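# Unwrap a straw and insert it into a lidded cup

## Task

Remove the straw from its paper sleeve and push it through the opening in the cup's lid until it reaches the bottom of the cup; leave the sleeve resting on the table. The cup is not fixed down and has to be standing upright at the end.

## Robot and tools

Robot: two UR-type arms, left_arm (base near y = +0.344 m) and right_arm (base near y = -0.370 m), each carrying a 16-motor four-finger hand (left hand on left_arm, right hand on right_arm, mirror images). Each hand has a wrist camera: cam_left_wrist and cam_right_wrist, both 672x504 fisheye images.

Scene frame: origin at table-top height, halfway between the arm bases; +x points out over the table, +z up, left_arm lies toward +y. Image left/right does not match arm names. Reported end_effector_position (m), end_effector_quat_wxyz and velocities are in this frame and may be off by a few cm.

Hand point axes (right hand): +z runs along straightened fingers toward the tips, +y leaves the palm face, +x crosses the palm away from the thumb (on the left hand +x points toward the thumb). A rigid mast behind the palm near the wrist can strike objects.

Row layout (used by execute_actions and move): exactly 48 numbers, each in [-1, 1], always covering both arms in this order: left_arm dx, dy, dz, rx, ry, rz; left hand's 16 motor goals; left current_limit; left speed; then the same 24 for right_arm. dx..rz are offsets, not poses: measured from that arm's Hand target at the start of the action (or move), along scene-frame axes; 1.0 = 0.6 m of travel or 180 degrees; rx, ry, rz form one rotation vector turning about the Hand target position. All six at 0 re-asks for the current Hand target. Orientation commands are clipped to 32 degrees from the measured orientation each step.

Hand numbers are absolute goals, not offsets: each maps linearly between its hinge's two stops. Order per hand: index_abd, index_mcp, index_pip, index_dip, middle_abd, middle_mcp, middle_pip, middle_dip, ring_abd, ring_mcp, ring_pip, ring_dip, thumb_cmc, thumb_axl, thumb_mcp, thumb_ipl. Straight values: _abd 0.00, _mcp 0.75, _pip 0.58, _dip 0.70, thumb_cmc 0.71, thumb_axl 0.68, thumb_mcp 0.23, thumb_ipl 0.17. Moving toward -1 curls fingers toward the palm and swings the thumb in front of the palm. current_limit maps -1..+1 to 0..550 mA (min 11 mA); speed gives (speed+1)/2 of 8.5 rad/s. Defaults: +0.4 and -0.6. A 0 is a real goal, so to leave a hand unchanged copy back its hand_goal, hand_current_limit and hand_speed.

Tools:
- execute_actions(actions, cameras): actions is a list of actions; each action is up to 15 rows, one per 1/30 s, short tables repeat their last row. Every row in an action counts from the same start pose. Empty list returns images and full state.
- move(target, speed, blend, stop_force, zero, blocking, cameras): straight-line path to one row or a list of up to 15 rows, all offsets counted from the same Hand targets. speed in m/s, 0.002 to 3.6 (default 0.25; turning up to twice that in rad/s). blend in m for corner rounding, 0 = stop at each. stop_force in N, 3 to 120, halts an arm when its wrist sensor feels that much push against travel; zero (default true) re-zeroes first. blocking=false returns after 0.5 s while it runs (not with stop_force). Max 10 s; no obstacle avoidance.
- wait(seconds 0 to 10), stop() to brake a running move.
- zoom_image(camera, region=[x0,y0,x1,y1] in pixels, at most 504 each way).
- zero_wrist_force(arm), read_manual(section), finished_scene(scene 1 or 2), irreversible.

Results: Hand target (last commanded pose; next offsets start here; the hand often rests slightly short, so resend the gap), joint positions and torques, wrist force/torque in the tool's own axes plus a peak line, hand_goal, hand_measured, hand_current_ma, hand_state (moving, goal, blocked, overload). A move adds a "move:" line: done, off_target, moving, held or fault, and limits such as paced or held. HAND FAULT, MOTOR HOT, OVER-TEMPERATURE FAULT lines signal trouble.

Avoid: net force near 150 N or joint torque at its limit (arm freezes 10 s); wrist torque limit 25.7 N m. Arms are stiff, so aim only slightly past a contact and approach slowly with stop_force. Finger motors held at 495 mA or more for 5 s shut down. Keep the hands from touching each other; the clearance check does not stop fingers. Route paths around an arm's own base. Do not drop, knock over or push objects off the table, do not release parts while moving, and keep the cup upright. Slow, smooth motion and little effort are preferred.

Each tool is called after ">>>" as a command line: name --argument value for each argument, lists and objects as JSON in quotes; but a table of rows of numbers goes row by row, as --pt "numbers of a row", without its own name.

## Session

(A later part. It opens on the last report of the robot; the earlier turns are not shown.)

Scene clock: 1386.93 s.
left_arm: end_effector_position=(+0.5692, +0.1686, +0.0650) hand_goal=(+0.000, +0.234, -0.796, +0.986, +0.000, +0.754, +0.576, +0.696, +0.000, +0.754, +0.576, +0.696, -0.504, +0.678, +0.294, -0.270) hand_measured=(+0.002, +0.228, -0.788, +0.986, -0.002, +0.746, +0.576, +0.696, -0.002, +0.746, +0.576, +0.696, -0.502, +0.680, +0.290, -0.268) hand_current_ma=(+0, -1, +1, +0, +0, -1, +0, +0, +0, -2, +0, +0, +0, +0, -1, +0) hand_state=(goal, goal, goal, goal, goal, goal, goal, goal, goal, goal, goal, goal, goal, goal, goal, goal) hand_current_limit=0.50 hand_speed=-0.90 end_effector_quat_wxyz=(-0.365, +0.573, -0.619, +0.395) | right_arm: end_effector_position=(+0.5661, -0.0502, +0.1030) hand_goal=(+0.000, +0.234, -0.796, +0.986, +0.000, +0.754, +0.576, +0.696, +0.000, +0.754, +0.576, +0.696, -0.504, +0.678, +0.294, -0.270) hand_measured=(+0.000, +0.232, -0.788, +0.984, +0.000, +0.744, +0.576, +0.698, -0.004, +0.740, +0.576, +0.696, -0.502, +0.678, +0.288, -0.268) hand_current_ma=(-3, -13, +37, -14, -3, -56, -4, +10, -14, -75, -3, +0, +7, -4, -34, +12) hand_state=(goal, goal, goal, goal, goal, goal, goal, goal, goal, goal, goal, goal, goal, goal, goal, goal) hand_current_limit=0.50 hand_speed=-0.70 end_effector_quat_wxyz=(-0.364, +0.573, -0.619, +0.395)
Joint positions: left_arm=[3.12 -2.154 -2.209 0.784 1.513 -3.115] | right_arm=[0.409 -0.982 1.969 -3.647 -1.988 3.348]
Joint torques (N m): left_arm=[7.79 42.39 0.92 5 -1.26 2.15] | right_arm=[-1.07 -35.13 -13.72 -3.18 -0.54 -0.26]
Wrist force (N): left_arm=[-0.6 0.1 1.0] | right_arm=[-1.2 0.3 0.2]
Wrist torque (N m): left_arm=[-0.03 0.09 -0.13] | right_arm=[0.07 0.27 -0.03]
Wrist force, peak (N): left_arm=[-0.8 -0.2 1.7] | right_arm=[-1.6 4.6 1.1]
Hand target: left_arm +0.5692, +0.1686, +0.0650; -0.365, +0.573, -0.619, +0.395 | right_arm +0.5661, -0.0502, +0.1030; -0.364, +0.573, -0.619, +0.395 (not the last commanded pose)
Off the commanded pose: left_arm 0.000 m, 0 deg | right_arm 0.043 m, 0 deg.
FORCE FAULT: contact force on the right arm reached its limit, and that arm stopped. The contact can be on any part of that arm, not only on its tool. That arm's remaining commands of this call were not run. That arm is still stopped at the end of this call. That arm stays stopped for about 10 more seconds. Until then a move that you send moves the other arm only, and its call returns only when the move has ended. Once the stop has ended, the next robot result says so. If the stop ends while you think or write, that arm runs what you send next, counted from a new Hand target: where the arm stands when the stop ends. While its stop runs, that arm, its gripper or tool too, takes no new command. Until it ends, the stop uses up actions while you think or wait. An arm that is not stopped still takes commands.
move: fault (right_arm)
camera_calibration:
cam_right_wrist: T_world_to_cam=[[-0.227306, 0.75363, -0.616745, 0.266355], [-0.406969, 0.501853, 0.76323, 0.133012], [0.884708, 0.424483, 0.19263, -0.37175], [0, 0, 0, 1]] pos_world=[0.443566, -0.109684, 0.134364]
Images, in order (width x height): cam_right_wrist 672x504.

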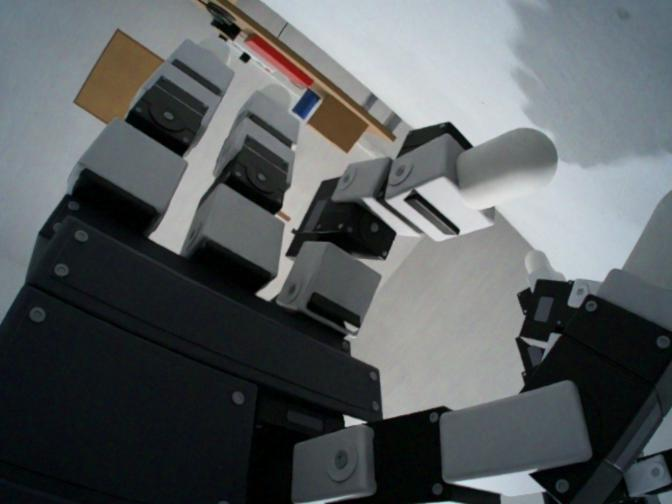

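>>> move --target '[0,0,0,0,0,0, 0,0.233,-0.796,0.986, 0,0.754,0.576,0.696, 0,0.754,0.576,0.696, -0.504,0.678,0.293,-0.271, 0.5,-0.9, 0,0,0.2,0,0,0, 0,0.233,-0.796,0.986, 0,0.754,0.576,0.696, 0,0.754,0.576,0.696, -0.504,0.678,0.293,-0.271, 0.5,-0.7]' --speed 0.06 --cameras '["all"]'

Scene clock: 1426.30 s.
left_arm: end_effector_position=(+0.5692, +0.1686, +0.0650) hand_goal=(+0.000, +0.234, -0.796, +0.986, +0.000, +0.754, +0.576, +0.696, +0.000, +0.754, +0.576, +0.696, -0.504, +0.678, +0.294, -0.270) hand_measured=(+0.002, +0.228, -0.788, +0.986, -0.002, +0.746, +0.576, +0.696, -0.002, +0.746, +0.576, +0.696, -0.502, +0.680, +0.290, -0.268) hand_current_ma=(+0, -1, +1, +0, +0, -1, +0, +0, +0, -2, +0, +0, +0, +0, -1, +0) hand_state=(goal, goal, goal, goal, goal, goal, goal, goal, goal, goal, goal, goal, goal, goal, goal, goal) hand_current_limit=0.50 hand_speed=-0.90 end_effector_quat_wxyz=(-0.365, +0.573, -0.619, +0.395) | right_arm: end_effector_position=(+0.5661, -0.0502, +0.2229) hand_goal=(+0.000, +0.234, -0.796, +0.986, +0.000, +0.754, +0.576, +0.696, +0.000, +0.754, +0.576, +0.696, -0.504, +0.678, +0.294, -0.270) hand_measured=(+0.000, +0.232, -0.788, +0.984, +0.000, +0.744, +0.576, +0.698, -0.004, +0.740, +0.576, +0.696, -0.502, +0.678, +0.288, -0.268) hand_current_ma=(-3, -13, +37, -14, -3, -56, -4, +10, -14, -75, -3, +0, +7, -4, -34, +12) hand_state=(goal, goal, goal, goal, goal, goal, goal, goal, goal, goal, goal, goal, goal, goal, goal, goal) hand_current_limit=0.50 hand_speed=-0.70 end_effector_quat_wxyz=(-0.364, +0.573, -0.619, +0.395)
Joint positions: left_arm=[3.12 -2.154 -2.209 0.784 1.513 -3.115] | right_arm=[0.409 -1.208 1.903 -3.355 -1.988 3.348]
Joint torques (N m): left_arm=[7.5 42.69 1.34 4.55 -1.23 2.15] | right_arm=[3.48 -38.47 -26.02 0.23 -1.03 1.51]
Wrist force (N): left_arm=[-0.7 0.0 1.4] | right_arm=[-1.1 0.2 0.3]
Wrist torque (N m): left_arm=[-0.06 0.10 -0.13] | right_arm=[0.06 0.26 -0.03]
Wrist force, peak (N): left_arm=[-0.9 0.1 1.6] | right_arm=[-1.6 0.3 0.2]
Hand target: left_arm +0.5692, +0.1686, +0.0650; -0.365, +0.573, -0.619, +0.395 | right_arm +0.5661, -0.0502, +0.2230; -0.364, +0.573, -0.619, +0.395
Off the commanded pose: left_arm 0.000 m, 0 deg | right_arm 0.000 m, 0 deg.
FORCE FAULT, CONTINUED: the right arm's stop, for the force fault that an earlier result reported, is over. The rest of the stop counts as 19 of the actions that you can send in this scene. The stop ended before this call began, so that arm ran this call's commands, counted from a new Hand target: where the arm stood when the stop ended. During its stop the right arm's controller moved it back a little.
move: done
camera_calibration:
cam_left_wrist: T_world_to_cam=[[0.34364, 0.763057, 0.547408, -0.386718], [-0.467581, -0.36649, 0.804396, 0.228486], [0.81442, -0.53238, 0.230851, -0.258059], [0, 0, 0, 1]] pos_world=[0.449896, 0.241441, 0.0874722]
cam_right_wrist: T_world_to_cam=[[-0.227364, 0.753586, -0.616776, 0.340332], [-0.407019, 0.501848, 0.763206, 0.0415286], [0.88467, 0.424565, 0.192622, -0.394819], [0, 0, 0, 1]] pos_world=[0.443567, -0.109684, 0.254265]

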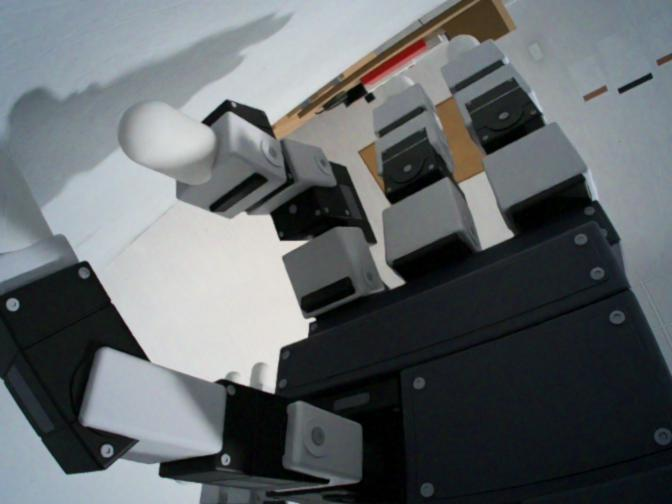

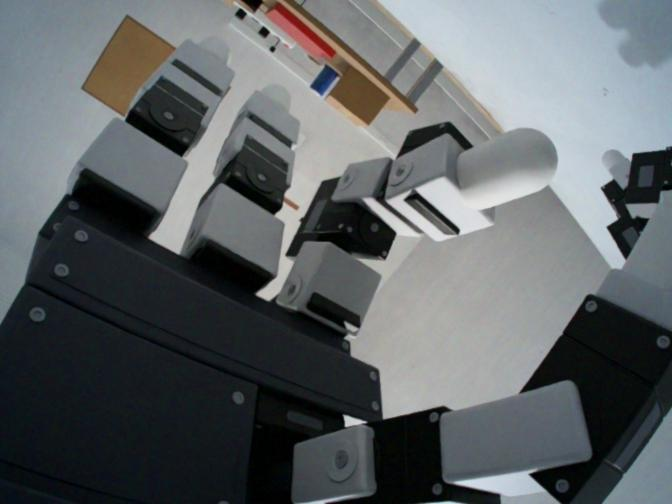

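>>> move --target '[0,0,0,0,0,0, 0,0.233,-0.796,0.986, 0,0.754,0.576,0.696, 0,0.754,0.576,0.696, -0.504,0.678,0.293,-0.271, 0.5,-0.9, -0.2768,0.0503,0.06,0.0425,0.54,0, 0,0.754,0.576,0.696, 0,0.754,0.576,0.696, 0,0.754,0.576,0.696, -0.504,0.678,0.293,-0.271, 0.5,-0.7]' --speed 0.35 --cameras '["cam_right_wrist"]'

Scene clock: 1471.17 s.
left_arm: end_effector_position=(+0.5692, +0.1686, +0.0650) hand_goal=(+0.000, +0.234, -0.796, +0.986, +0.000, +0.754, +0.576, +0.696, +0.000, +0.754, +0.576, +0.696, -0.504, +0.678, +0.294, -0.270) hand_measured=(+0.002, +0.228, -0.788, +0.986, -0.002, +0.746, +0.576, +0.696, -0.002, +0.746, +0.576, +0.696, -0.502, +0.680, +0.290, -0.268) hand_current_ma=(+0, -1, +1, +0, +0, -1, +0, +0, +0, -2, +0, +0, +0, +0, -1, +0) hand_state=(goal, goal, goal, goal, goal, goal, goal, goal, goal, goal, goal, goal, goal, goal, goal, goal) hand_current_limit=0.50 hand_speed=-0.90 end_effector_quat_wxyz=(-0.365, +0.573, -0.619, +0.395) | right_arm: end_effector_position=(+0.4001, -0.0200, +0.2590) hand_goal=(+0.000, +0.754, +0.576, +0.696, +0.000, +0.754, +0.576, +0.696, +0.000, +0.754, +0.576, +0.696, -0.504, +0.678, +0.294, -0.270) hand_measured=(+0.000, +0.756, +0.574, +0.698, +0.000, +0.756, +0.576, +0.698, -0.004, +0.756, +0.576, +0.696, -0.502, +0.678, +0.288, -0.270) hand_current_ma=(-3, +9, -9, +15, -3, +9, -4, +10, -14, +8, -3, +0, +7, -4, -34, +6) hand_state=(goal, goal, goal, goal, goal, goal, goal, goal, goal, goal, goal, goal, goal, goal, goal, goal) hand_current_limit=0.50 hand_speed=-0.70 end_effector_quat_wxyz=(+0.190, +0.652, -0.704, -0.206)
Joint positions: left_arm=[3.12 -2.154 -2.209 0.784 1.513 -3.115] | right_arm=[0.3 -1.071 1.27 -1.231 -1.382 3.443]
Joint torques (N m): left_arm=[7.97 41.8 1.23 4.63 -1.11 2.06] | right_arm=[7.14 -31.96 -28.56 1.71 1.86 -1.74]
Wrist force (N): left_arm=[-0.6 0.0 1.4] | right_arm=[1.1 0.9 -0.3]
Wrist torque (N m): left_arm=[-0.06 0.10 -0.13] | right_arm=[0.16 -0.19 0.10]
Wrist force, peak (N): left_arm=[-0.7 -0.1 1.6] | right_arm=[0.8 1.5 -0.2]
Hand target: left_arm +0.5692, +0.1686, +0.0650; -0.365, +0.573, -0.619, +0.395 | right_arm +0.4000, -0.0200, +0.2590; +0.190, +0.652, -0.704, -0.206
Off the commanded pose: left_arm 0.000 m, 0 deg | right_arm 0.000 m, 0 deg.
move: done
camera_calibration:
cam_right_wrist: T_world_to_cam=[[-0.514914, 0.776327, 0.363565, 0.163762], [0.848935, 0.402892, 0.342035, -0.464112], [0.119053, 0.484761, -0.866506, 0.314234], [0, 0, 0, 1]] pos_world=[0.440913, -0.0924743, 0.37149]
Images, in order (width x height): cam_right_wrist 672x504.

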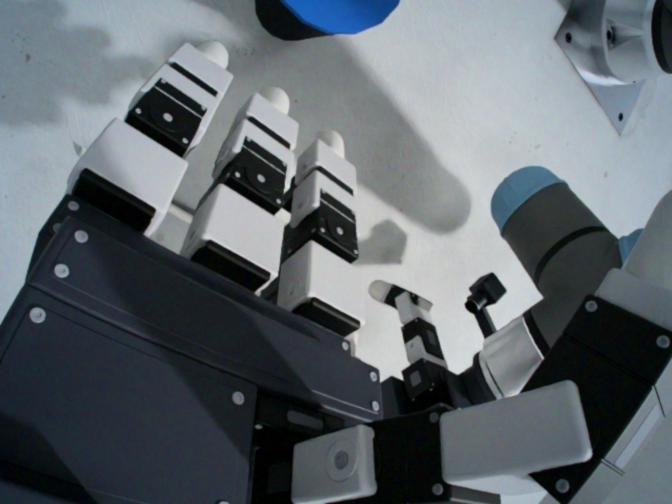

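>>> zoom_image --camera "cam_right_wrist" --region '[200, 0, 480, 250]'

Scaled by 1.800 from the camera's 672x504 image, which has a finer 960x720 frame.

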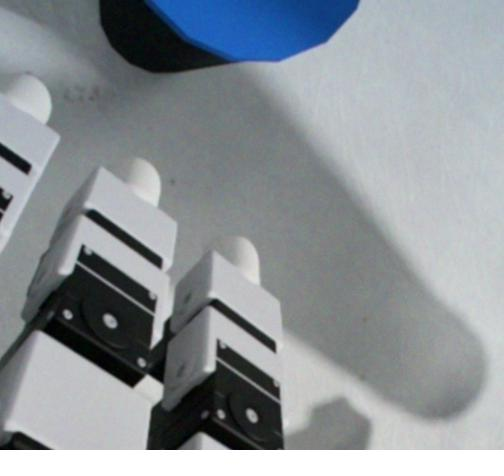

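>>> move --pt "0 0 0 0 0 0 0 0.233 -0.796 0.986 0 0.754 0.576 0.696 0 0.754 0.576 0.696 -0.504 0.678 0.293 -0.271 0.5 -0.9 0.0217 0 -0.0983 -0.0141 -0.1784 0 0 0.754 0.576 0.696 0 0.754 0.576 0.696 0 0.754 0.576 0.696 -0.504 0.678 0.293 -0.271 0.5 -0.7" --pt "0 0 0 0 0 0 0 0.233 -0.796 0.986 0 0.754 0.576 0.696 0 0.754 0.576 0.696 -0.504 0.678 0.293 -0.271 0.5 -0.9 0.0217 0 -0.2268 -0.0141 -0.1784 0 0 0.754 0.576 0.696 0 0.754 0.576 0.696 0 0.754 0.576 0.696 -0.504 0.678 0.293 -0.271 0.5 -0.7" --speed '[0.25,0.08]' --cameras '["cam_right_wrist"]'

Scene clock: 1497.37 s.
left_arm: end_effector_position=(+0.5692, +0.1686, +0.0650) hand_goal=(+0.000, +0.234, -0.796, +0.986, +0.000, +0.754, +0.576, +0.696, +0.000, +0.754, +0.576, +0.696, -0.504, +0.678, +0.294, -0.270) hand_measured=(+0.002, +0.228, -0.788, +0.986, -0.002, +0.746, +0.576, +0.696, -0.002, +0.746, +0.576, +0.696, -0.502, +0.680, +0.290, -0.268) hand_current_ma=(+0, -1, +1, +0, +0, -1, +0, +0, +0, -2, +0, +0, +0, +0, -1, +0) hand_state=(goal, goal, goal, goal, goal, goal, goal, goal, goal, goal, goal, goal, goal, goal, goal, goal) hand_current_limit=0.50 hand_speed=-0.90 end_effector_quat_wxyz=(-0.365, +0.573, -0.619, +0.395) | right_arm: end_effector_position=(+0.4131, -0.0201, +0.1231) hand_goal=(+0.000, +0.754, +0.576, +0.696, +0.000, +0.754, +0.576, +0.696, +0.000, +0.754, +0.576, +0.696, -0.504, +0.678, +0.294, -0.270) hand_measured=(+0.000, +0.756, +0.574, +0.698, +0.000, +0.756, +0.576, +0.698, -0.004, +0.756, +0.576, +0.696, -0.502, +0.678, +0.288, -0.270) hand_current_ma=(-3, +7, -9, +15, -3, +8, -4, +10, -14, +7, -3, +0, +7, -4, -34, +6) hand_state=(goal, goal, goal, goal, goal, goal, goal, goal, goal, goal, goal, goal, goal, goal, goal, goal) hand_current_limit=0.50 hand_speed=-0.70 end_effector_quat_wxyz=(+0.002, +0.680, -0.734, -0.002)
Joint positions: left_arm=[3.12 -2.154 -2.209 0.784 1.513 -3.115] | right_arm=[0.358 -1.189 1.736 -2.113 -1.568 3.553]
Joint torques (N m): left_arm=[7.31 41.85 1.13 4.61 -1.02 2.15] | right_arm=[7.57 -27.45 -11.65 -5.42 0.95 1.65]
Wrist force (N): left_arm=[-0.7 0.0 1.3] | right_arm=[0.1 0.4 -0.3]
Wrist torque (N m): left_arm=[-0.06 0.10 -0.13] | right_arm=[0.13 -0.05 -0.03]
Wrist force, peak (N): left_arm=[-0.8 0.0 1.8] | right_arm=[1.1 1.4 -0.2]
Hand target: left_arm +0.5692, +0.1686, +0.0650; -0.365, +0.573, -0.619, +0.395 | right_arm +0.4131, -0.0200, +0.1229; +0.002, +0.680, -0.734, -0.002
Off the commanded pose: left_arm 0.000 m, 0 deg | right_arm 0.000 m, 0 deg.
move: done
camera_calibration:
cam_right_wrist: T_world_to_cam=[[-0.620011, 0.784592, 0.00161993, 0.307979], [0.542506, 0.427213, 0.72331, -0.348534], [0.566811, 0.449339, -0.690522, -0.0124757], [0, 0, 0, 1]] pos_world=[0.387104, -0.0871335, 0.242985]
Images, in order (width x height): cam_right_wrist 672x504.

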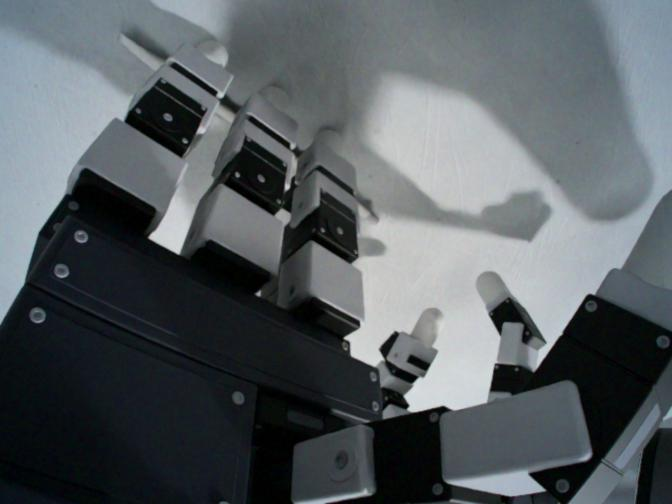

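>>> move --target '[0,0,0,0,0,0, 0,0.233,-0.796,0.986, 0,0.754,0.576,0.696, 0,0.754,0.576,0.696, -0.504,0.678,0.293,-0.271, 0.5,-0.9, 0.179,0,0,0,0,0, 0,0.754,0.576,0.696, 0,0.754,0.576,0.696, 0,0.754,0.576,0.696, -0.504,0.678,0.293,-0.271, 0.5,-0.7]' --speed 0.05 --cameras '["all"]'

Scene clock: 1504.20 s.
left_arm: end_effector_position=(+0.5692, +0.1686, +0.0650) hand_goal=(+0.000, +0.234, -0.796, +0.986, +0.000, +0.754, +0.576, +0.696, +0.000, +0.754, +0.576, +0.696, -0.504, +0.678, +0.294, -0.270) hand_measured=(+0.002, +0.228, -0.788, +0.986, -0.002, +0.746, +0.576, +0.696, -0.002, +0.746, +0.576, +0.696, -0.502, +0.680, +0.290, -0.268) hand_current_ma=(+0, -1, +1, +0, +0, -1, +0, +0, +0, -2, +0, +0, +0, +0, -1, +0) hand_state=(goal, goal, goal, goal, goal, goal, goal, goal, goal, goal, goal, goal, goal, goal, goal, goal) hand_current_limit=0.50 hand_speed=-0.90 end_effector_quat_wxyz=(-0.365, +0.573, -0.619, +0.395) | right_arm: end_effector_position=(+0.5204, -0.0200, +0.1229) hand_goal=(+0.000, +0.754, +0.576, +0.696, +0.000, +0.754, +0.576, +0.696, +0.000, +0.754, +0.576, +0.696, -0.504, +0.678, +0.294, -0.270) hand_measured=(-0.002, +0.738, +0.566, +0.692, -0.002, +0.740, +0.568, +0.694, -0.004, +0.744, +0.572, +0.694, -0.502, +0.678, +0.288, -0.270) hand_current_ma=(-12, -86, -48, -22, -6, -73, -37, -12, -14, -49, -23, -9, +7, -4, -34, +6) hand_state=(goal, goal, goal, goal, goal, goal, goal, goal, goal, goal, goal, goal, goal, goal, goal, goal) hand_current_limit=0.50 hand_speed=-0.70 end_effector_quat_wxyz=(+0.002, +0.680, -0.734, -0.002)
Joint positions: left_arm=[3.12 -2.154 -2.209 0.784 1.513 -3.115] | right_arm=[0.307 -0.99 1.426 -2.001 -1.569 3.502]
Joint torques (N m): left_arm=[6.74 41.33 1.01 4.38 -0.83 1.95] | right_arm=[-9.88 -34.27 -27.45 -0.05 -1.51 -1.76]
Wrist force (N): left_arm=[-0.7 -0.1 1.5] | right_arm=[0.6 2.4 -2.2]
Wrist torque (N m): left_arm=[-0.09 0.11 -0.13] | right_arm=[0.08 0.00 0.14]
Wrist force, peak (N): left_arm=[-0.9 0.1 1.5] | right_arm=[0.5 2.4 -2.3]
Hand target: left_arm +0.5692, +0.1686, +0.0650; -0.365, +0.573, -0.619, +0.395 | right_arm +0.5205, -0.0200, +0.1229; +0.002, +0.680, -0.734, -0.002
Off the commanded pose: left_arm 0.000 m, 0 deg | right_arm 0.000 m, 0 deg.
move: done
camera_calibration:
cam_left_wrist: T_world_to_cam=[[0.34364, 0.763057, 0.547408, -0.386718], [-0.467581, -0.36649, 0.804396, 0.228486], [0.81442, -0.53238, 0.230851, -0.258059], [0, 0, 0, 1]] pos_world=[0.449896, 0.241441, 0.0874722]
cam_right_wrist: T_world_to_cam=[[-0.620011, 0.784591, 0.00161946, 0.374507], [0.542465, 0.427181, 0.723359, -0.406595], [0.566849, 0.449369, -0.69047, -0.0734615], [0, 0, 0, 1]] pos_world=[0.494403, -0.0871336, 0.242785]

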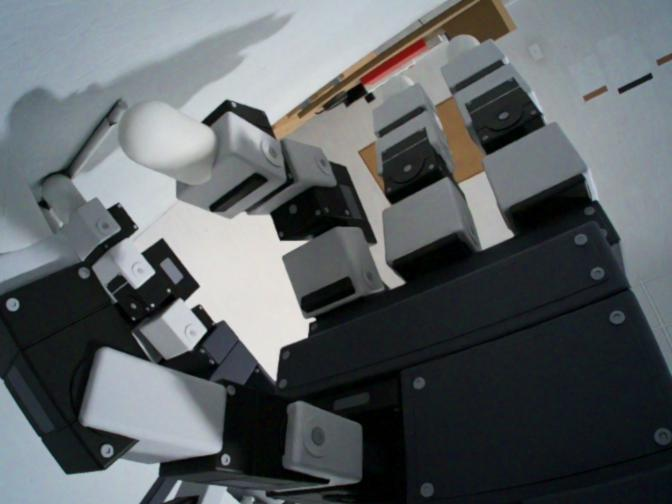

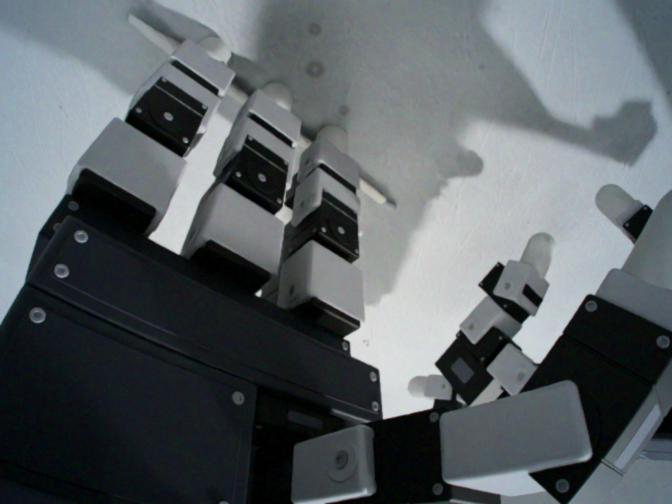

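>>> move --pt "0 0 0 0 0 0 0 0.233 -0.796 0.986 0 0.754 0.576 0.696 0 0.754 0.576 0.696 -0.504 0.678 0.293 -0.271 0.5 -0.9 -0.01 0 0.1 0 0 0 0 0.754 0.576 0.696 0 0.754 0.576 0.696 0 0.754 0.576 0.696 -0.504 0.678 0.293 -0.271 0.5 -0.7" --pt "0 0 0 0 0 0 0 0.233 -0.796 0.986 0 0.754 0.576 0.696 0 0.754 0.576 0.696 -0.504 0.678 0.293 -0.271 0.5 -0.9 0.2292 -0.0517 0.1285 -0.0283 -0.36 0 0 0.233 -0.796 0.986 0 0.754 0.576 0.696 0 0.754 0.576 0.696 -0.504 0.678 0.293 -0.271 0.5 -0.7" --pt "0 0 0 0 0 0 0 0.233 -0.796 0.986 0 0.754 0.576 0.696 0 0.754 0.576 0.696 -0.504 0.678 0.293 -0.271 0.5 -0.9 0.2292 -0.0517 -0.105 -0.0283 -0.36 0 0 0.233 -0.796 0.986 0 0.754 0.576 0.696 0 0.754 0.576 0.696 -0.504 0.678 0.293 -0.271 0.5 -0.7" --speed '[0.12,0.25,0.08]' --blend '[0.03,0,0]' --cameras '["all"]'

>>> zoom_image --camera "cam_right_wrist" --region '[372, 0, 672, 300]'

Scene clock: 1549.67 s.
left_arm: end_effector_position=(+0.5692, +0.1686, +0.0650) hand_goal=(+0.000, +0.234, -0.796, +0.986, +0.000, +0.754, +0.576, +0.696, +0.000, +0.754, +0.576, +0.696, -0.504, +0.678, +0.294, -0.270) hand_measured=(+0.002, +0.228, -0.788, +0.986, -0.002, +0.746, +0.576, +0.696, -0.002, +0.746, +0.576, +0.696, -0.502, +0.680, +0.290, -0.268) hand_current_ma=(+0, -1, +1, +0, +0, -1, +0, +0, +0, -2, +0, +0, +0, +0, -1, +0) hand_state=(goal, goal, goal, goal, goal, goal, goal, goal, goal, goal, goal, goal, goal, goal, goal, goal) hand_current_limit=0.50 hand_speed=-0.90 end_effector_quat_wxyz=(-0.365, +0.573, -0.619, +0.395) | right_arm: end_effector_position=(+0.6580, -0.0511, +0.0601) hand_goal=(+0.000, +0.234, -0.796, +0.986, +0.000, +0.754, +0.576, +0.696, +0.000, +0.754, +0.576, +0.696, -0.504, +0.678, +0.294, -0.270) hand_measured=(-0.002, +0.232, -0.788, +0.984, -0.002, +0.746, +0.572, +0.694, -0.004, +0.748, +0.574, +0.694, -0.502, +0.678, +0.288, -0.270) hand_current_ma=(-12, -9, +37, -14, -6, -42, -17, -13, -14, -36, -15, -9, +7, -4, -34, +6) hand_state=(goal, goal, goal, goal, goal, goal, goal, goal, goal, goal, goal, goal, goal, goal, goal, goal) hand_current_limit=0.50 hand_speed=-0.70 end_effector_quat_wxyz=(-0.363, +0.574, -0.620, +0.393)
Joint positions: left_arm=[3.12 -2.154 -2.209 0.784 1.513 -3.115] | right_arm=[0.347 -0.787 1.727 -3.607 -1.932 3.32]
Joint torques (N m): left_arm=[6.81 40.77 0.6 4.3 -0.81 1.98] | right_arm=[-5.13 -36.2 -21.35 -5.69 -0.11 -1.55]
Wrist force (N): left_arm=[-0.8 -0.1 1.5] | right_arm=[-1.2 0.4 0.3]
Wrist torque (N m): left_arm=[-0.08 0.11 -0.14] | right_arm=[0.09 0.26 0.06]
Wrist force, peak (N): left_arm=[-1.1 0.0 1.6] | right_arm=[0.5 2.7 -2.3]
Hand target: left_arm +0.5692, +0.1686, +0.0650; -0.365, +0.573, -0.619, +0.395 | right_arm +0.6580, -0.0511, +0.0599; -0.363, +0.574, -0.620, +0.393
Off the commanded pose: left_arm 0.000 m, 0 deg | right_arm 0.000 m, 0 deg.
move: done
camera_calibration:
cam_left_wrist: T_world_to_cam=[[0.34364, 0.763057, 0.547408, -0.386718], [-0.467581, -0.36649, 0.804396, 0.228486], [0.81442, -0.53238, 0.230851, -0.258059], [0, 0, 0, 1]] pos_world=[0.449896, 0.241441, 0.0874722]
cam_right_wrist: T_world_to_cam=[[-0.230321, 0.75397, -0.615208, 0.263376], [-0.403038, 0.501521, 0.76553, 0.200846], [0.885727, 0.42427, 0.188367, -0.44481], [0, 0, 0, 1]] pos_world=[0.53559, -0.110587, 0.092065]

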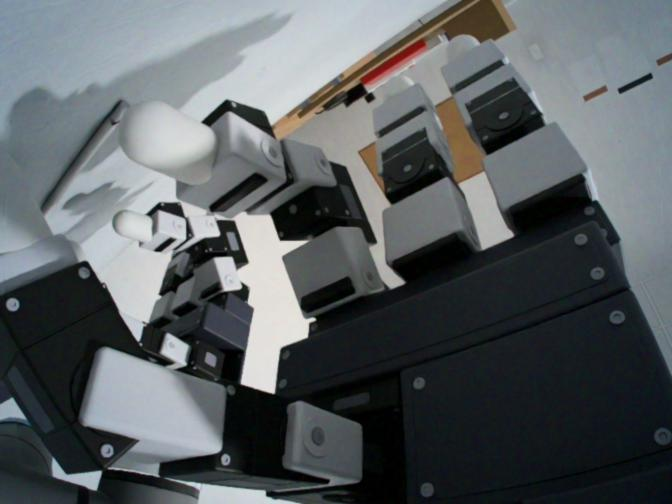

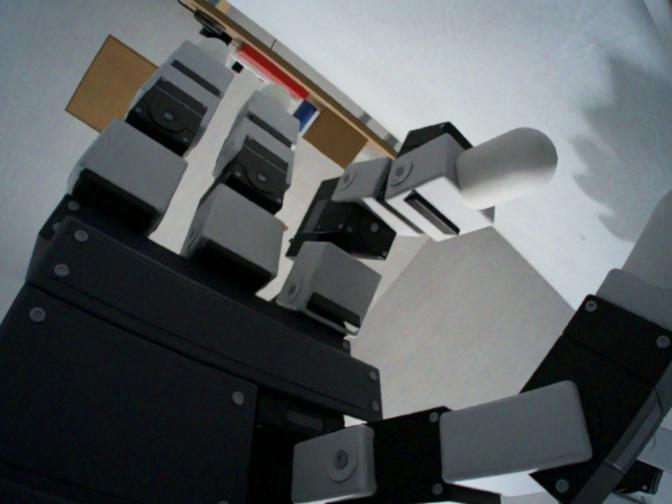

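Scaled by 1.680 from the camera's 672x504 image, which has a finer 960x720 frame.

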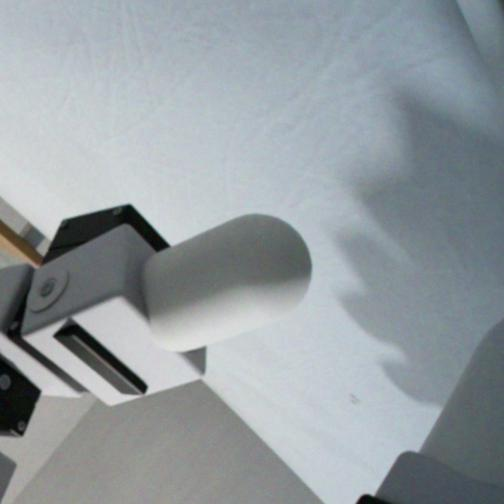

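>>> move --target '[0,0,0,0,0,0, 0,0.233,-0.796,0.986, 0,0.754,0.576,0.696, 0,0.754,0.576,0.696, -0.504,0.678,0.293,-0.271, 0.5,-0.9, 0,0,-0.025,0,0,0, 0,0.233,-0.796,0.986, 0,0.754,0.576,0.696, 0,0.754,0.576,0.696, -0.504,0.678,0.293,-0.271, 0.5,-0.7]' --speed 0.05 --cameras '["all"]'

Scene clock: 1581.50 s.
left_arm: end_effector_position=(+0.5692, +0.1686, +0.0650) hand_goal=(+0.000, +0.234, -0.796, +0.986, +0.000, +0.754, +0.576, +0.696, +0.000, +0.754, +0.576, +0.696, -0.504, +0.678, +0.294, -0.270) hand_measured=(+0.002, +0.228, -0.788, +0.986, -0.002, +0.746, +0.576, +0.696, -0.002, +0.746, +0.576, +0.696, -0.502, +0.680, +0.290, -0.268) hand_current_ma=(+0, -1, +1, +0, +0, -1, +0, +0, +0, -2, +0, +0, +0, +0, -1, +0) hand_state=(goal, goal, goal, goal, goal, goal, goal, goal, goal, goal, goal, goal, goal, goal, goal, goal) hand_current_limit=0.50 hand_speed=-0.90 end_effector_quat_wxyz=(-0.365, +0.573, -0.619, +0.395) | right_arm: end_effector_position=(+0.6580, -0.0511, +0.0451) hand_goal=(+0.000, +0.234, -0.796, +0.986, +0.000, +0.754, +0.576, +0.696, +0.000, +0.754, +0.576, +0.696, -0.504, +0.678, +0.294, -0.270) hand_measured=(-0.002, +0.232, -0.788, +0.984, -0.002, +0.746, +0.572, +0.694, -0.004, +0.748, +0.574, +0.694, -0.502, +0.678, +0.288, -0.270) hand_current_ma=(-12, -9, +37, -14, -6, -42, -17, -13, -14, -36, -15, -9, +7, -4, -34, +6) hand_state=(goal, goal, goal, goal, goal, goal, goal, goal, goal, goal, goal, goal, goal, goal, goal, goal) hand_current_limit=0.50 hand_speed=-0.70 end_effector_quat_wxyz=(-0.363, +0.574, -0.620, +0.393)
Joint positions: left_arm=[3.12 -2.154 -2.209 0.784 1.513 -3.115] | right_arm=[0.347 -0.757 1.725 -3.634 -1.932 3.32]
Joint torques (N m): left_arm=[5.64 41.5 0.48 4.41 -0.9 1.87] | right_arm=[6.16 -36.5 -22.77 -5.43 -1.39 -0.71]
Wrist force (N): left_arm=[-0.5 0.1 1.3] | right_arm=[-1.3 0.4 0.2]
Wrist torque (N m): left_arm=[-0.04 0.07 -0.11] | right_arm=[0.09 0.28 0.05]
Wrist force, peak (N): left_arm=[-0.6 -0.2 1.6] | right_arm=[-1.5 0.4 0.4]
Hand target: left_arm +0.5692, +0.1686, +0.0650; -0.365, +0.573, -0.619, +0.395 | right_arm +0.6580, -0.0511, +0.0449; -0.363, +0.574, -0.620, +0.393
Off the commanded pose: left_arm 0.000 m, 0 deg | right_arm 0.000 m, 0 deg.
move: done
camera_calibration:
cam_left_wrist: T_world_to_cam=[[0.34364, 0.763057, 0.547408, -0.386718], [-0.467581, -0.36649, 0.804396, 0.228486], [0.81442, -0.53238, 0.230851, -0.258059], [0, 0, 0, 1]] pos_world=[0.449896, 0.241441, 0.0874722]
cam_right_wrist: T_world_to_cam=[[-0.230298, 0.753939, -0.615255, 0.254135], [-0.403052, 0.501567, 0.765493, 0.212344], [0.885727, 0.424271, 0.188367, -0.441984], [0, 0, 0, 1]] pos_world=[0.53559, -0.110586, 0.0770652]

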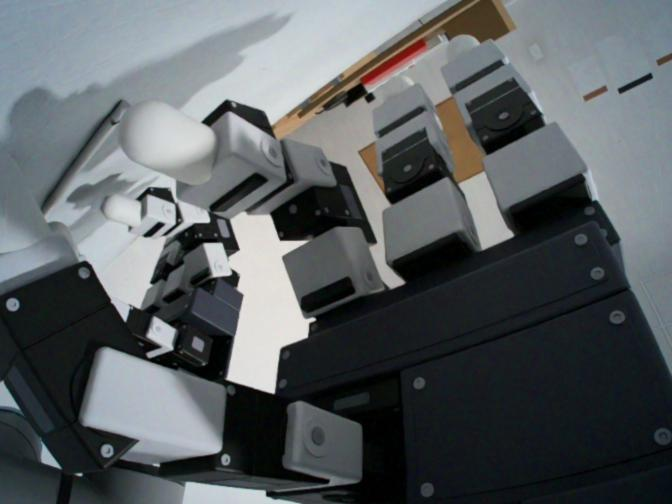

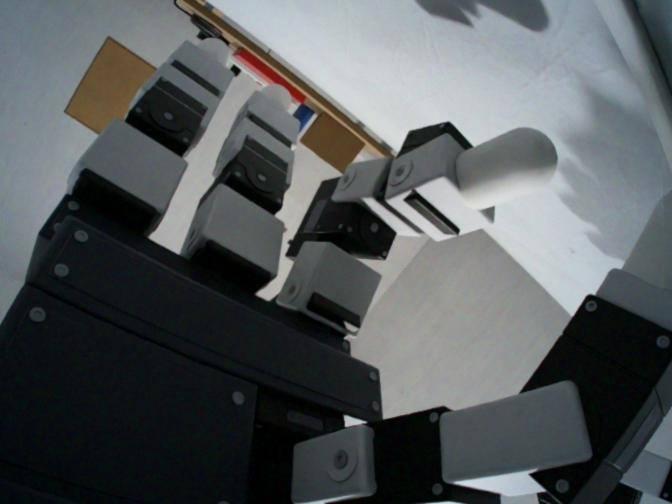

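>>> zoom_image --camera "cam_right_wrist" --region '[472, 0, 672, 150]'

>>> zoom_image --camera "cam_left_wrist" --region '[0, 80, 260, 280]'

Scaled by 2.520 from the camera's 672x504 image, which has a finer 960x720 frame.

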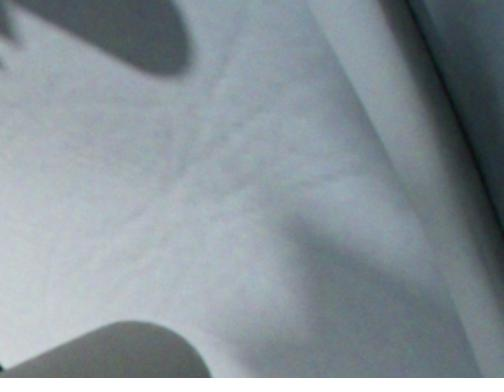

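Scaled by 1.938 from the camera's 672x504 image, which has a finer 960x720 frame.

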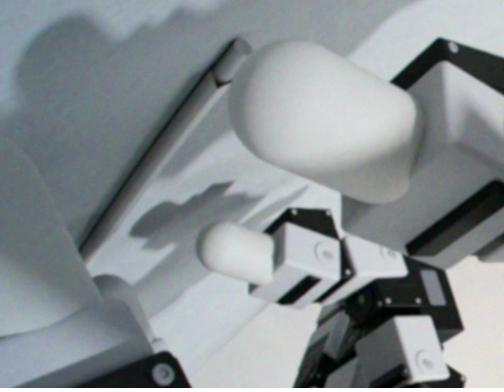

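>>> move --target '[0,0,0,0,0,0, 0,0.233,-0.796,0.986, 0,0.754,0.576,0.696, 0,0.754,0.576,0.696, -0.504,0.678,0.293,-0.271, 0.5,-0.9, 0,0,-0.008,0,0,0, 0,0.070,-0.642,0.986, 0,0.754,0.576,0.696, 0,0.754,0.576,0.696, -0.504,0.678,0.225,-0.271, 0.5,-0.9]' --speed 0.05 --cameras '["cam_right_wrist"]'

Scene clock: 1606.37 s.
left_arm: end_effector_position=(+0.5692, +0.1686, +0.0650) hand_goal=(+0.000, +0.234, -0.796, +0.986, +0.000, +0.754, +0.576, +0.696, +0.000, +0.754, +0.576, +0.696, -0.504, +0.678, +0.294, -0.270) hand_measured=(+0.002, +0.228, -0.788, +0.986, -0.002, +0.746, +0.576, +0.696, -0.002, +0.746, +0.576, +0.696, -0.502, +0.680, +0.290, -0.268) hand_current_ma=(+0, -1, +1, +0, +0, -1, +0, +0, +0, -2, +0, +0, +0, +0, -1, +0) hand_state=(goal, goal, goal, goal, goal, goal, goal, goal, goal, goal, goal, goal, goal, goal, goal, goal) hand_current_limit=0.50 hand_speed=-0.90 end_effector_quat_wxyz=(-0.365, +0.573, -0.619, +0.395) | right_arm: end_effector_position=(+0.6580, -0.0511, +0.0403) hand_goal=(+0.000, +0.070, -0.642, +0.986, +0.000, +0.754, +0.576, +0.696, +0.000, +0.754, +0.576, +0.696, -0.504, +0.678, +0.226, -0.270) hand_measured=(-0.002, +0.072, -0.642, +0.984, -0.002, +0.746, +0.572, +0.694, -0.004, +0.748, +0.574, +0.694, -0.502, +0.678, +0.228, -0.270) hand_current_ma=(-12, +9, -3, -14, -6, -42, -17, -13, -14, -36, -15, -9, +7, -4, +7, +6) hand_state=(goal, goal, goal, goal, goal, goal, goal, goal, goal, goal, goal, goal, goal, goal, goal, goal) hand_current_limit=0.50 hand_speed=-0.90 end_effector_quat_wxyz=(-0.363, +0.574, -0.620, +0.393)
Joint positions: left_arm=[3.12 -2.154 -2.209 0.784 1.513 -3.115] | right_arm=[0.347 -0.748 1.724 -3.643 -1.932 3.32]
Joint torques (N m): left_arm=[6.28 41.72 0.79 4.31 -0.75 2.08] | right_arm=[6.69 -37.28 -21.2 -5.68 -1.46 -0.73]
Wrist force (N): left_arm=[-0.5 0.2 1.0] | right_arm=[-1.0 0.1 0.1]
Wrist torque (N m): left_arm=[-0.01 0.07 -0.12] | right_arm=[0.05 0.24 0.07]
Wrist force, peak (N): left_arm=[-0.9 -0.1 1.6] | right_arm=[-1.6 0.3 0.1]
Hand target: left_arm +0.5692, +0.1686, +0.0650; -0.365, +0.573, -0.619, +0.395 | right_arm +0.6580, -0.0511, +0.0401; -0.363, +0.574, -0.620, +0.393
Off the commanded pose: left_arm 0.000 m, 0 deg | right_arm 0.000 m, 0 deg.
move: done
camera_calibration:
cam_right_wrist: T_world_to_cam=[[-0.230298, 0.753939, -0.615255, 0.251182], [-0.403052, 0.501567, 0.765493, 0.216018], [0.885727, 0.424271, 0.188367, -0.44108], [0, 0, 0, 1]] pos_world=[0.53559, -0.110586, 0.0722652]
Images, in order (width x height): cam_right_wrist 672x504.

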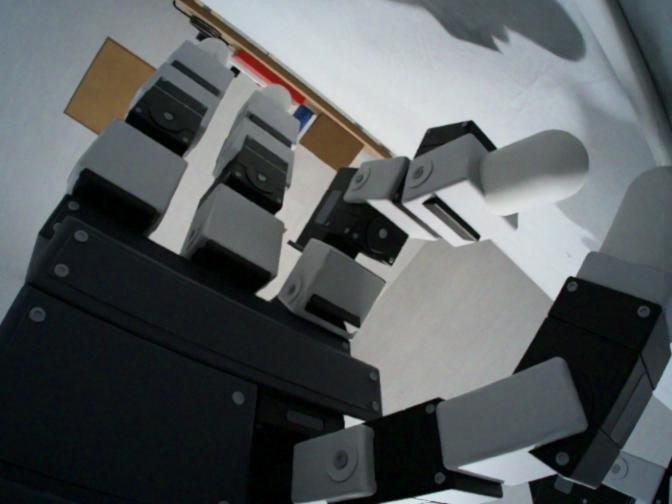

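>>> move --target '[0,0,0,0,0,0, 0,0.233,-0.796,0.986, 0,0.754,0.576,0.696, 0,0.754,0.576,0.696, -0.504,0.678,0.293,-0.271, 0.5,-0.9, 0,0,-0.0252,0,0,0, 0,0.070,-0.642,0.986, 0,0.754,0.576,0.696, 0,0.754,0.576,0.696, -0.504,0.678,0.225,-0.271, 0.5,-0.9]' --speed 0.012 --stop_force 4 --cameras '["all"]'

Scene clock: 1614.77 s.
left_arm: end_effector_position=(+0.5692, +0.1686, +0.0650) hand_goal=(+0.000, +0.234, -0.796, +0.986, +0.000, +0.754, +0.576, +0.696, +0.000, +0.754, +0.576, +0.696, -0.504, +0.678, +0.294, -0.270) hand_measured=(+0.002, +0.228, -0.788, +0.986, -0.002, +0.746, +0.576, +0.696, -0.002, +0.746, +0.576, +0.696, -0.502, +0.680, +0.290, -0.268) hand_current_ma=(+0, -1, +1, +0, +0, -1, +0, +0, +0, -2, +0, +0, +0, +0, -1, +0) hand_state=(goal, goal, goal, goal, goal, goal, goal, goal, goal, goal, goal, goal, goal, goal, goal, goal) hand_current_limit=0.50 hand_speed=-0.90 end_effector_quat_wxyz=(-0.365, +0.573, -0.619, +0.395) | right_arm: end_effector_position=(+0.6580, -0.0511, +0.0250) hand_goal=(+0.000, +0.070, -0.642, +0.986, +0.000, +0.754, +0.576, +0.696, +0.000, +0.754, +0.576, +0.696, -0.504, +0.678, +0.226, -0.270) hand_measured=(-0.002, +0.072, -0.642, +0.984, -0.002, +0.746, +0.572, +0.694, -0.004, +0.748, +0.574, +0.694, -0.502, +0.678, +0.228, -0.270) hand_current_ma=(-12, +9, -3, -14, -6, -42, -17, -13, -14, -36, -15, -9, +7, -4, +7, +6) hand_state=(goal, goal, goal, goal, goal, goal, goal, goal, goal, goal, goal, goal, goal, goal, goal, goal) hand_current_limit=0.50 hand_speed=-0.90 end_effector_quat_wxyz=(-0.363, +0.574, -0.620, +0.393)
Joint positions: left_arm=[3.12 -2.154 -2.209 0.784 1.513 -3.115] | right_arm=[0.347 -0.718 1.72 -3.669 -1.932 3.32]
Joint torques (N m): left_arm=[5.83 41.45 0.31 4.09 -0.71 1.66] | right_arm=[7.04 -35.5 -20.91 -5.68 -1.39 -0.41]
Wrist force (N): left_arm=[-0.7 0.2 1.1] | right_arm=[-1.0 0.3 0.3]
Wrist torque (N m): left_arm=[-0.01 0.10 -0.14] | right_arm=[0.07 0.24 0.07]
Wrist force, peak (N): left_arm=[-0.8 0.0 1.6] | right_arm=[-1.6 0.4 0.2]
Hand target: left_arm +0.5692, +0.1686, +0.0650; -0.365, +0.573, -0.619, +0.395 | right_arm +0.6580, -0.0511, +0.0250; -0.363, +0.574, -0.620, +0.393
Off the commanded pose: left_arm 0.000 m, 0 deg | right_arm 0.000 m, 0 deg.
move: done
camera_calibration:
cam_left_wrist: T_world_to_cam=[[0.34364, 0.763057, 0.547408, -0.386718], [-0.467581, -0.36649, 0.804396, 0.228486], [0.81442, -0.53238, 0.230851, -0.258059], [0, 0, 0, 1]] pos_world=[0.449896, 0.241441, 0.0874722]
cam_right_wrist: T_world_to_cam=[[-0.230298, 0.753939, -0.615255, 0.241769], [-0.403052, 0.501567, 0.765493, 0.22773], [0.885727, 0.424271, 0.188367, -0.438198], [0, 0, 0, 1]] pos_world=[0.53559, -0.110586, 0.0569652]

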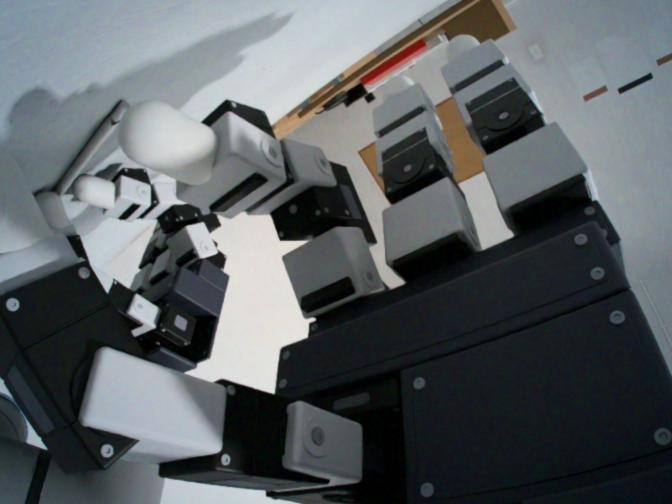

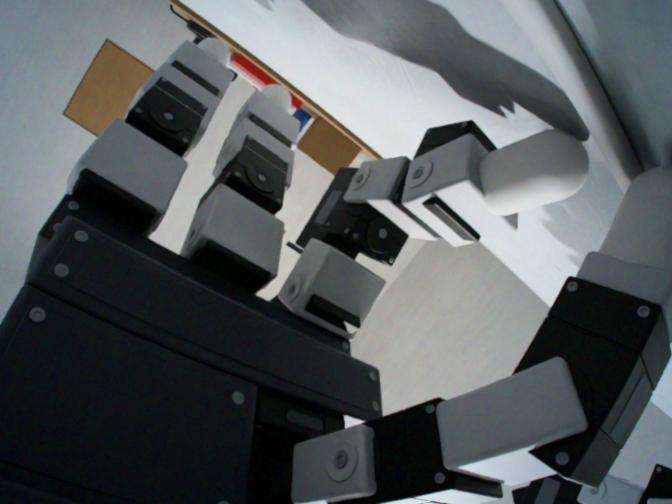

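>>> execute_actions --actions '[[[0,0,0,0,0,0, 0,0.233,-0.796,0.986, 0,0.754,0.576,0.696, 0,0.754,0.576,0.696, -0.504,0.678,0.293,-0.271, 0.5,-0.9, 0,0,-0.0008,0,0,0, 0,-0.014,-0.559,0.986, 0,0.754,0.576,0.696, 0,0.754,0.576,0.696, -0.504,0.678,0.163,-0.271, 0.5,-0.97]],[[0,0,0,0,0,0, 0,0.233,-0.796,0.986, 0,0.754,0.576,0.696, 0,0.754,0.576,0.696, -0.504,0.678,0.293,-0.271, 0.5,-0.9, 0,0,0,0,0,0, 0,-0.014,-0.559,0.986, 0,0.754,0.576,0.696, 0,0.754,0.576,0.696, -0.504,0.678,0.163,-0.271, 0.5,-0.97]]]' --cameras '["cam_right_wrist"]'

Scene clock: 1648.83 s.
left_arm: end_effector_position=(+0.5692, +0.1686, +0.0650) hand_goal=(+0.000, +0.234, -0.796, +0.986, +0.000, +0.754, +0.576, +0.696, +0.000, +0.754, +0.576, +0.696, -0.504, +0.678, +0.294, -0.270) hand_measured=(+0.002, +0.228, -0.788, +0.986, -0.002, +0.746, +0.576, +0.696, -0.002, +0.746, +0.576, +0.696, -0.502, +0.680, +0.290, -0.268) hand_current_ma=(+0, -1, +1, +0, +0, -1, +0, +0, +0, -2, +0, +0, +0, +0, -1, +0) hand_state=(goal, goal, goal, goal, goal, goal, goal, goal, goal, goal, goal, goal, goal, goal, goal, goal) hand_current_limit=0.50 hand_speed=-0.90 end_effector_quat_wxyz=(-0.365, +0.573, -0.619, +0.395) | right_arm: end_effector_position=(+0.6580, -0.0510, +0.0246) hand_goal=(+0.000, -0.014, -0.558, +0.986, +0.000, +0.754, +0.576, +0.696, +0.000, +0.754, +0.576, +0.696, -0.504, +0.678, +0.164, -0.270) hand_measured=(-0.002, +0.022, -0.586, +0.984, -0.002, +0.746, +0.572, +0.694, -0.004, +0.748, +0.574, +0.694, -0.502, +0.678, +0.170, -0.270) hand_current_ma=(-12, +190, -140, -13, -6, -42, -17, -13, -14, -36, -15, -9, +7, -4, +45, +6) hand_state=(goal, blocked, blocked, goal, goal, goal, goal, goal, goal, goal, goal, goal, goal, goal, goal, goal) hand_current_limit=0.50 hand_speed=-0.97 end_effector_quat_wxyz=(-0.363, +0.574, -0.620, +0.393)
Joint positions: left_arm=[3.12 -2.154 -2.209 0.784 1.513 -3.115] | right_arm=[0.347 -0.717 1.72 -3.67 -1.932 3.32]
Joint torques (N m): left_arm=[5.77 41.27 1.39 4.18 -0.78 2.08] | right_arm=[6.79 -35.19 -16.68 -3.9 -1.5 -0.96]
Wrist force (N): left_arm=[-0.8 0.2 1.3] | right_arm=[-1.1 -4.1 1.0]
Wrist torque (N m): left_arm=[-0.02 0.12 -0.15] | right_arm=[-0.01 0.29 0.15]
Wrist force, peak (N): left_arm=[-0.8 -0.1 1.6] | right_arm=[-1.2 -4.4 1.2]
Hand target: left_arm +0.5692, +0.1686, +0.0650; -0.365, +0.573, -0.619, +0.395 | right_arm +0.6580, -0.0511, +0.0245; -0.363, +0.574, -0.620, +0.393
Off the commanded pose: left_arm 0.000 m, 0 deg | right_arm 0.000 m, 0 deg.
Step readings (end_effector_position of left_arm | right_arm):
0: (+0.5692, +0.1686, +0.0650) | (+0.6580, -0.0511, +0.0250)
1: (+0.5692, +0.1686, +0.0650) | (+0.6580, -0.0511, +0.0250)
2: (+0.5692, +0.1686, +0.0650) | (+0.6580, -0.0511, +0.0250)
4: (+0.5692, +0.1686, +0.0650) | (+0.6580, -0.0511, +0.0248)
8: (+0.5692, +0.1686, +0.0650) | (+0.6580, -0.0511, +0.0246)
15: (+0.5692, +0.1686, +0.0650) | (+0.6580, -0.0511, +0.0246)
16: (+0.5692, +0.1686, +0.0650) | (+0.6580, -0.0511, +0.0246)
17: (+0.5692, +0.1686, +0.0650) | (+0.6580, -0.0511, +0.0246)
19: (+0.5692, +0.1686, +0.0650) | (+0.6580, -0.0510, +0.0246)
23: (+0.5692, +0.1686, +0.0650) | (+0.6580, -0.0510, +0.0246)
30: (+0.5692, +0.1686, +0.0650) | (+0.6580, -0.0510, +0.0246)
camera_calibration:
cam_right_wrist: T_world_to_cam=[[-0.230243, 0.753965, -0.615244, 0.241434], [-0.40312, 0.501536, 0.765478, 0.228147], [0.88571, 0.424263, 0.188463, -0.438101], [0, 0, 0, 1]] pos_world=[0.535589, -0.110587, 0.056465]
Images, in order (width x height): cam_right_wrist 672x504.

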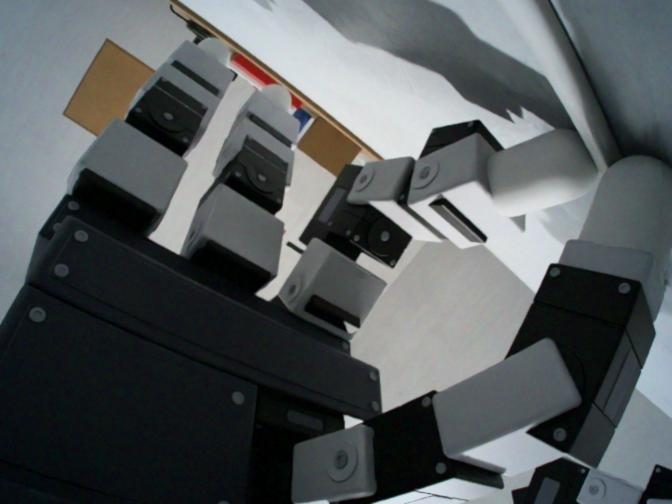

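>>> execute_actions --actions '[[[0,0,0,0,0,0, 0,0.233,-0.796,0.986, 0,0.754,0.576,0.696, 0,0.754,0.576,0.696, -0.504,0.678,0.293,-0.271, 0.5,-0.9, 0,0,0,0,0,0, 0,-0.035,-0.597,0.986, 0,0.754,0.576,0.696, 0,0.754,0.576,0.696, -0.504,0.678,0.125,-0.271, 0.5,-0.97]]]'

>>> wait --seconds 0.5

Scene clock: 1666.33 s.
left_arm: end_effector_position=(+0.5692, +0.1686, +0.0650) hand_goal=(+0.000, +0.234, -0.796, +0.986, +0.000, +0.754, +0.576, +0.696, +0.000, +0.754, +0.576, +0.696, -0.504, +0.678, +0.294, -0.270) hand_measured=(+0.002, +0.228, -0.788, +0.986, -0.002, +0.746, +0.576, +0.696, -0.002, +0.746, +0.576, +0.696, -0.502, +0.680, +0.290, -0.268) hand_current_ma=(+0, -1, +1, +0, +0, -1, +0, +0, +0, -2, +0, +0, +0, +0, -1, +0) hand_state=(goal, goal, goal, goal, goal, goal, goal, goal, goal, goal, goal, goal, goal, goal, goal, goal) hand_current_limit=0.50 hand_speed=-0.90 end_effector_quat_wxyz=(-0.365, +0.573, -0.619, +0.395) | right_arm: end_effector_position=(+0.6580, -0.0511, +0.0245) hand_goal=(+0.000, -0.034, -0.596, +0.986, +0.000, +0.754, +0.576, +0.696, +0.000, +0.754, +0.576, +0.696, -0.504, +0.678, +0.126, -0.270) hand_measured=(-0.002, +0.018, -0.590, +0.990, -0.002, +0.746, +0.572, +0.694, -0.004, +0.748, +0.574, +0.694, -0.502, +0.678, +0.162, -0.266) hand_current_ma=(-12, +283, +30, +16, -6, -42, -17, -13, -14, -36, -15, -9, +7, -4, +238, +33) hand_state=(goal, blocked, goal, goal, goal, goal, goal, goal, goal, goal, goal, goal, goal, goal, blocked, goal) hand_current_limit=0.50 hand_speed=-0.97 end_effector_quat_wxyz=(-0.363, +0.574, -0.620, +0.393)
Joint positions: left_arm=[3.12 -2.154 -2.209 0.784 1.513 -3.115] | right_arm=[0.347 -0.717 1.72 -3.67 -1.932 3.32]
Joint torques (N m): left_arm=[6.2 41.3 1.39 4.09 -0.6 1.89] | right_arm=[6.06 -35.15 -5.71 0.07 -1.44 -1.37]
Wrist force (N): left_arm=[-0.7 -0.2 1.2] | right_arm=[-1.1 -2.2 0.3]
Wrist torque (N m): left_arm=[-0.07 0.11 -0.14] | right_arm=[0.01 0.27 0.12]
Wrist force, peak (N): left_arm=[-0.9 -0.1 1.6] | right_arm=[-1.3 -4.8 1.2]
Hand target: left_arm +0.5692, +0.1686, +0.0650; -0.365, +0.573, -0.619, +0.395 | right_arm +0.6580, -0.0511, +0.0245; -0.363, +0.574, -0.620, +0.393
Off the commanded pose: left_arm 0.000 m, 0 deg | right_arm 0.000 m, 0 deg.
Step readings (end_effector_position of left_arm | right_arm):
0: (+0.5692, +0.1686, +0.0650) | (+0.6580, -0.0511, +0.0245)
1: (+0.5692, +0.1686, +0.0650) | (+0.6580, -0.0511, +0.0245)
2: (+0.5692, +0.1686, +0.0650) | (+0.6580, -0.0511, +0.0245)
4: (+0.5692, +0.1686, +0.0650) | (+0.6580, -0.0511, +0.0245)
8: (+0.5692, +0.1686, +0.0650) | (+0.6580, -0.0511, +0.0245)
15: (+0.5692, +0.1686, +0.0650) | (+0.6580, -0.0511, +0.0245)

Scene clock: 1666.83 s.
left_arm: end_effector_position=(+0.5692, +0.1686, +0.0650) hand_goal=(+0.000, +0.234, -0.796, +0.986, +0.000, +0.754, +0.576, +0.696, +0.000, +0.754, +0.576, +0.696, -0.504, +0.678, +0.294, -0.270) hand_measured=(+0.002, +0.228, -0.788, +0.986, -0.002, +0.746, +0.576, +0.696, -0.002, +0.746, +0.576, +0.696, -0.502, +0.680, +0.290, -0.268) hand_current_ma=(+0, -1, +1, +0, +0, -1, +0, +0, +0, -2, +0, +0, +0, +0, -1, +0) hand_state=(goal, goal, goal, goal, goal, goal, goal, goal, goal, goal, goal, goal, goal, goal, goal, goal) hand_current_limit=0.50 hand_speed=-0.90 end_effector_quat_wxyz=(-0.365, +0.573, -0.619, +0.395) | right_arm: end_effector_position=(+0.6580, -0.0511, +0.0245) hand_goal=(+0.000, -0.034, -0.596, +0.986, +0.000, +0.754, +0.576, +0.696, +0.000, +0.754, +0.576, +0.696, -0.504, +0.678, +0.126, -0.270) hand_measured=(-0.002, +0.018, -0.590, +0.990, -0.002, +0.746, +0.572, +0.694, -0.004, +0.748, +0.574, +0.694, -0.502, +0.678, +0.162, -0.266) hand_current_ma=(-12, +283, +30, +16, -6, -42, -17, -13, -14, -36, -15, -9, +7, -4, +238, +33) hand_state=(goal, blocked, goal, goal, goal, goal, goal, goal, goal, goal, goal, goal, goal, goal, blocked, goal) hand_current_limit=0.50 hand_speed=-0.97 end_effector_quat_wxyz=(-0.363, +0.574, -0.620, +0.393)
Joint positions: left_arm=[3.12 -2.154 -2.209 0.784 1.513 -3.115] | right_arm=[0.347 -0.717 1.72 -3.67 -1.932 3.32]
Joint torques (N m): left_arm=[5.62 41.71 0.35 4.18 -0.63 1.88] | right_arm=[6.61 -34.7 -4.64 -0.16 -1.47 -1.56]
Wrist force (N): left_arm=[-0.5 0.0 1.4] | right_arm=[-1.2 -2.3 0.3]
Wrist torque (N m): left_arm=[-0.07 0.07 -0.11] | right_arm=[0.00 0.29 0.10]
Wrist force, peak (N): left_arm=[-0.6 0.2 1.7] | right_arm=[-1.3 -2.4 0.1]
Hand target: left_arm +0.5692, +0.1686, +0.0650; -0.365, +0.573, -0.619, +0.395 | right_arm +0.6580, -0.0511, +0.0245; -0.363, +0.574, -0.620, +0.393
Off the commanded pose: left_arm 0.000 m, 0 deg | right_arm 0.000 m, 0 deg.
wait: 0.50 s; at rest by 0.17 s


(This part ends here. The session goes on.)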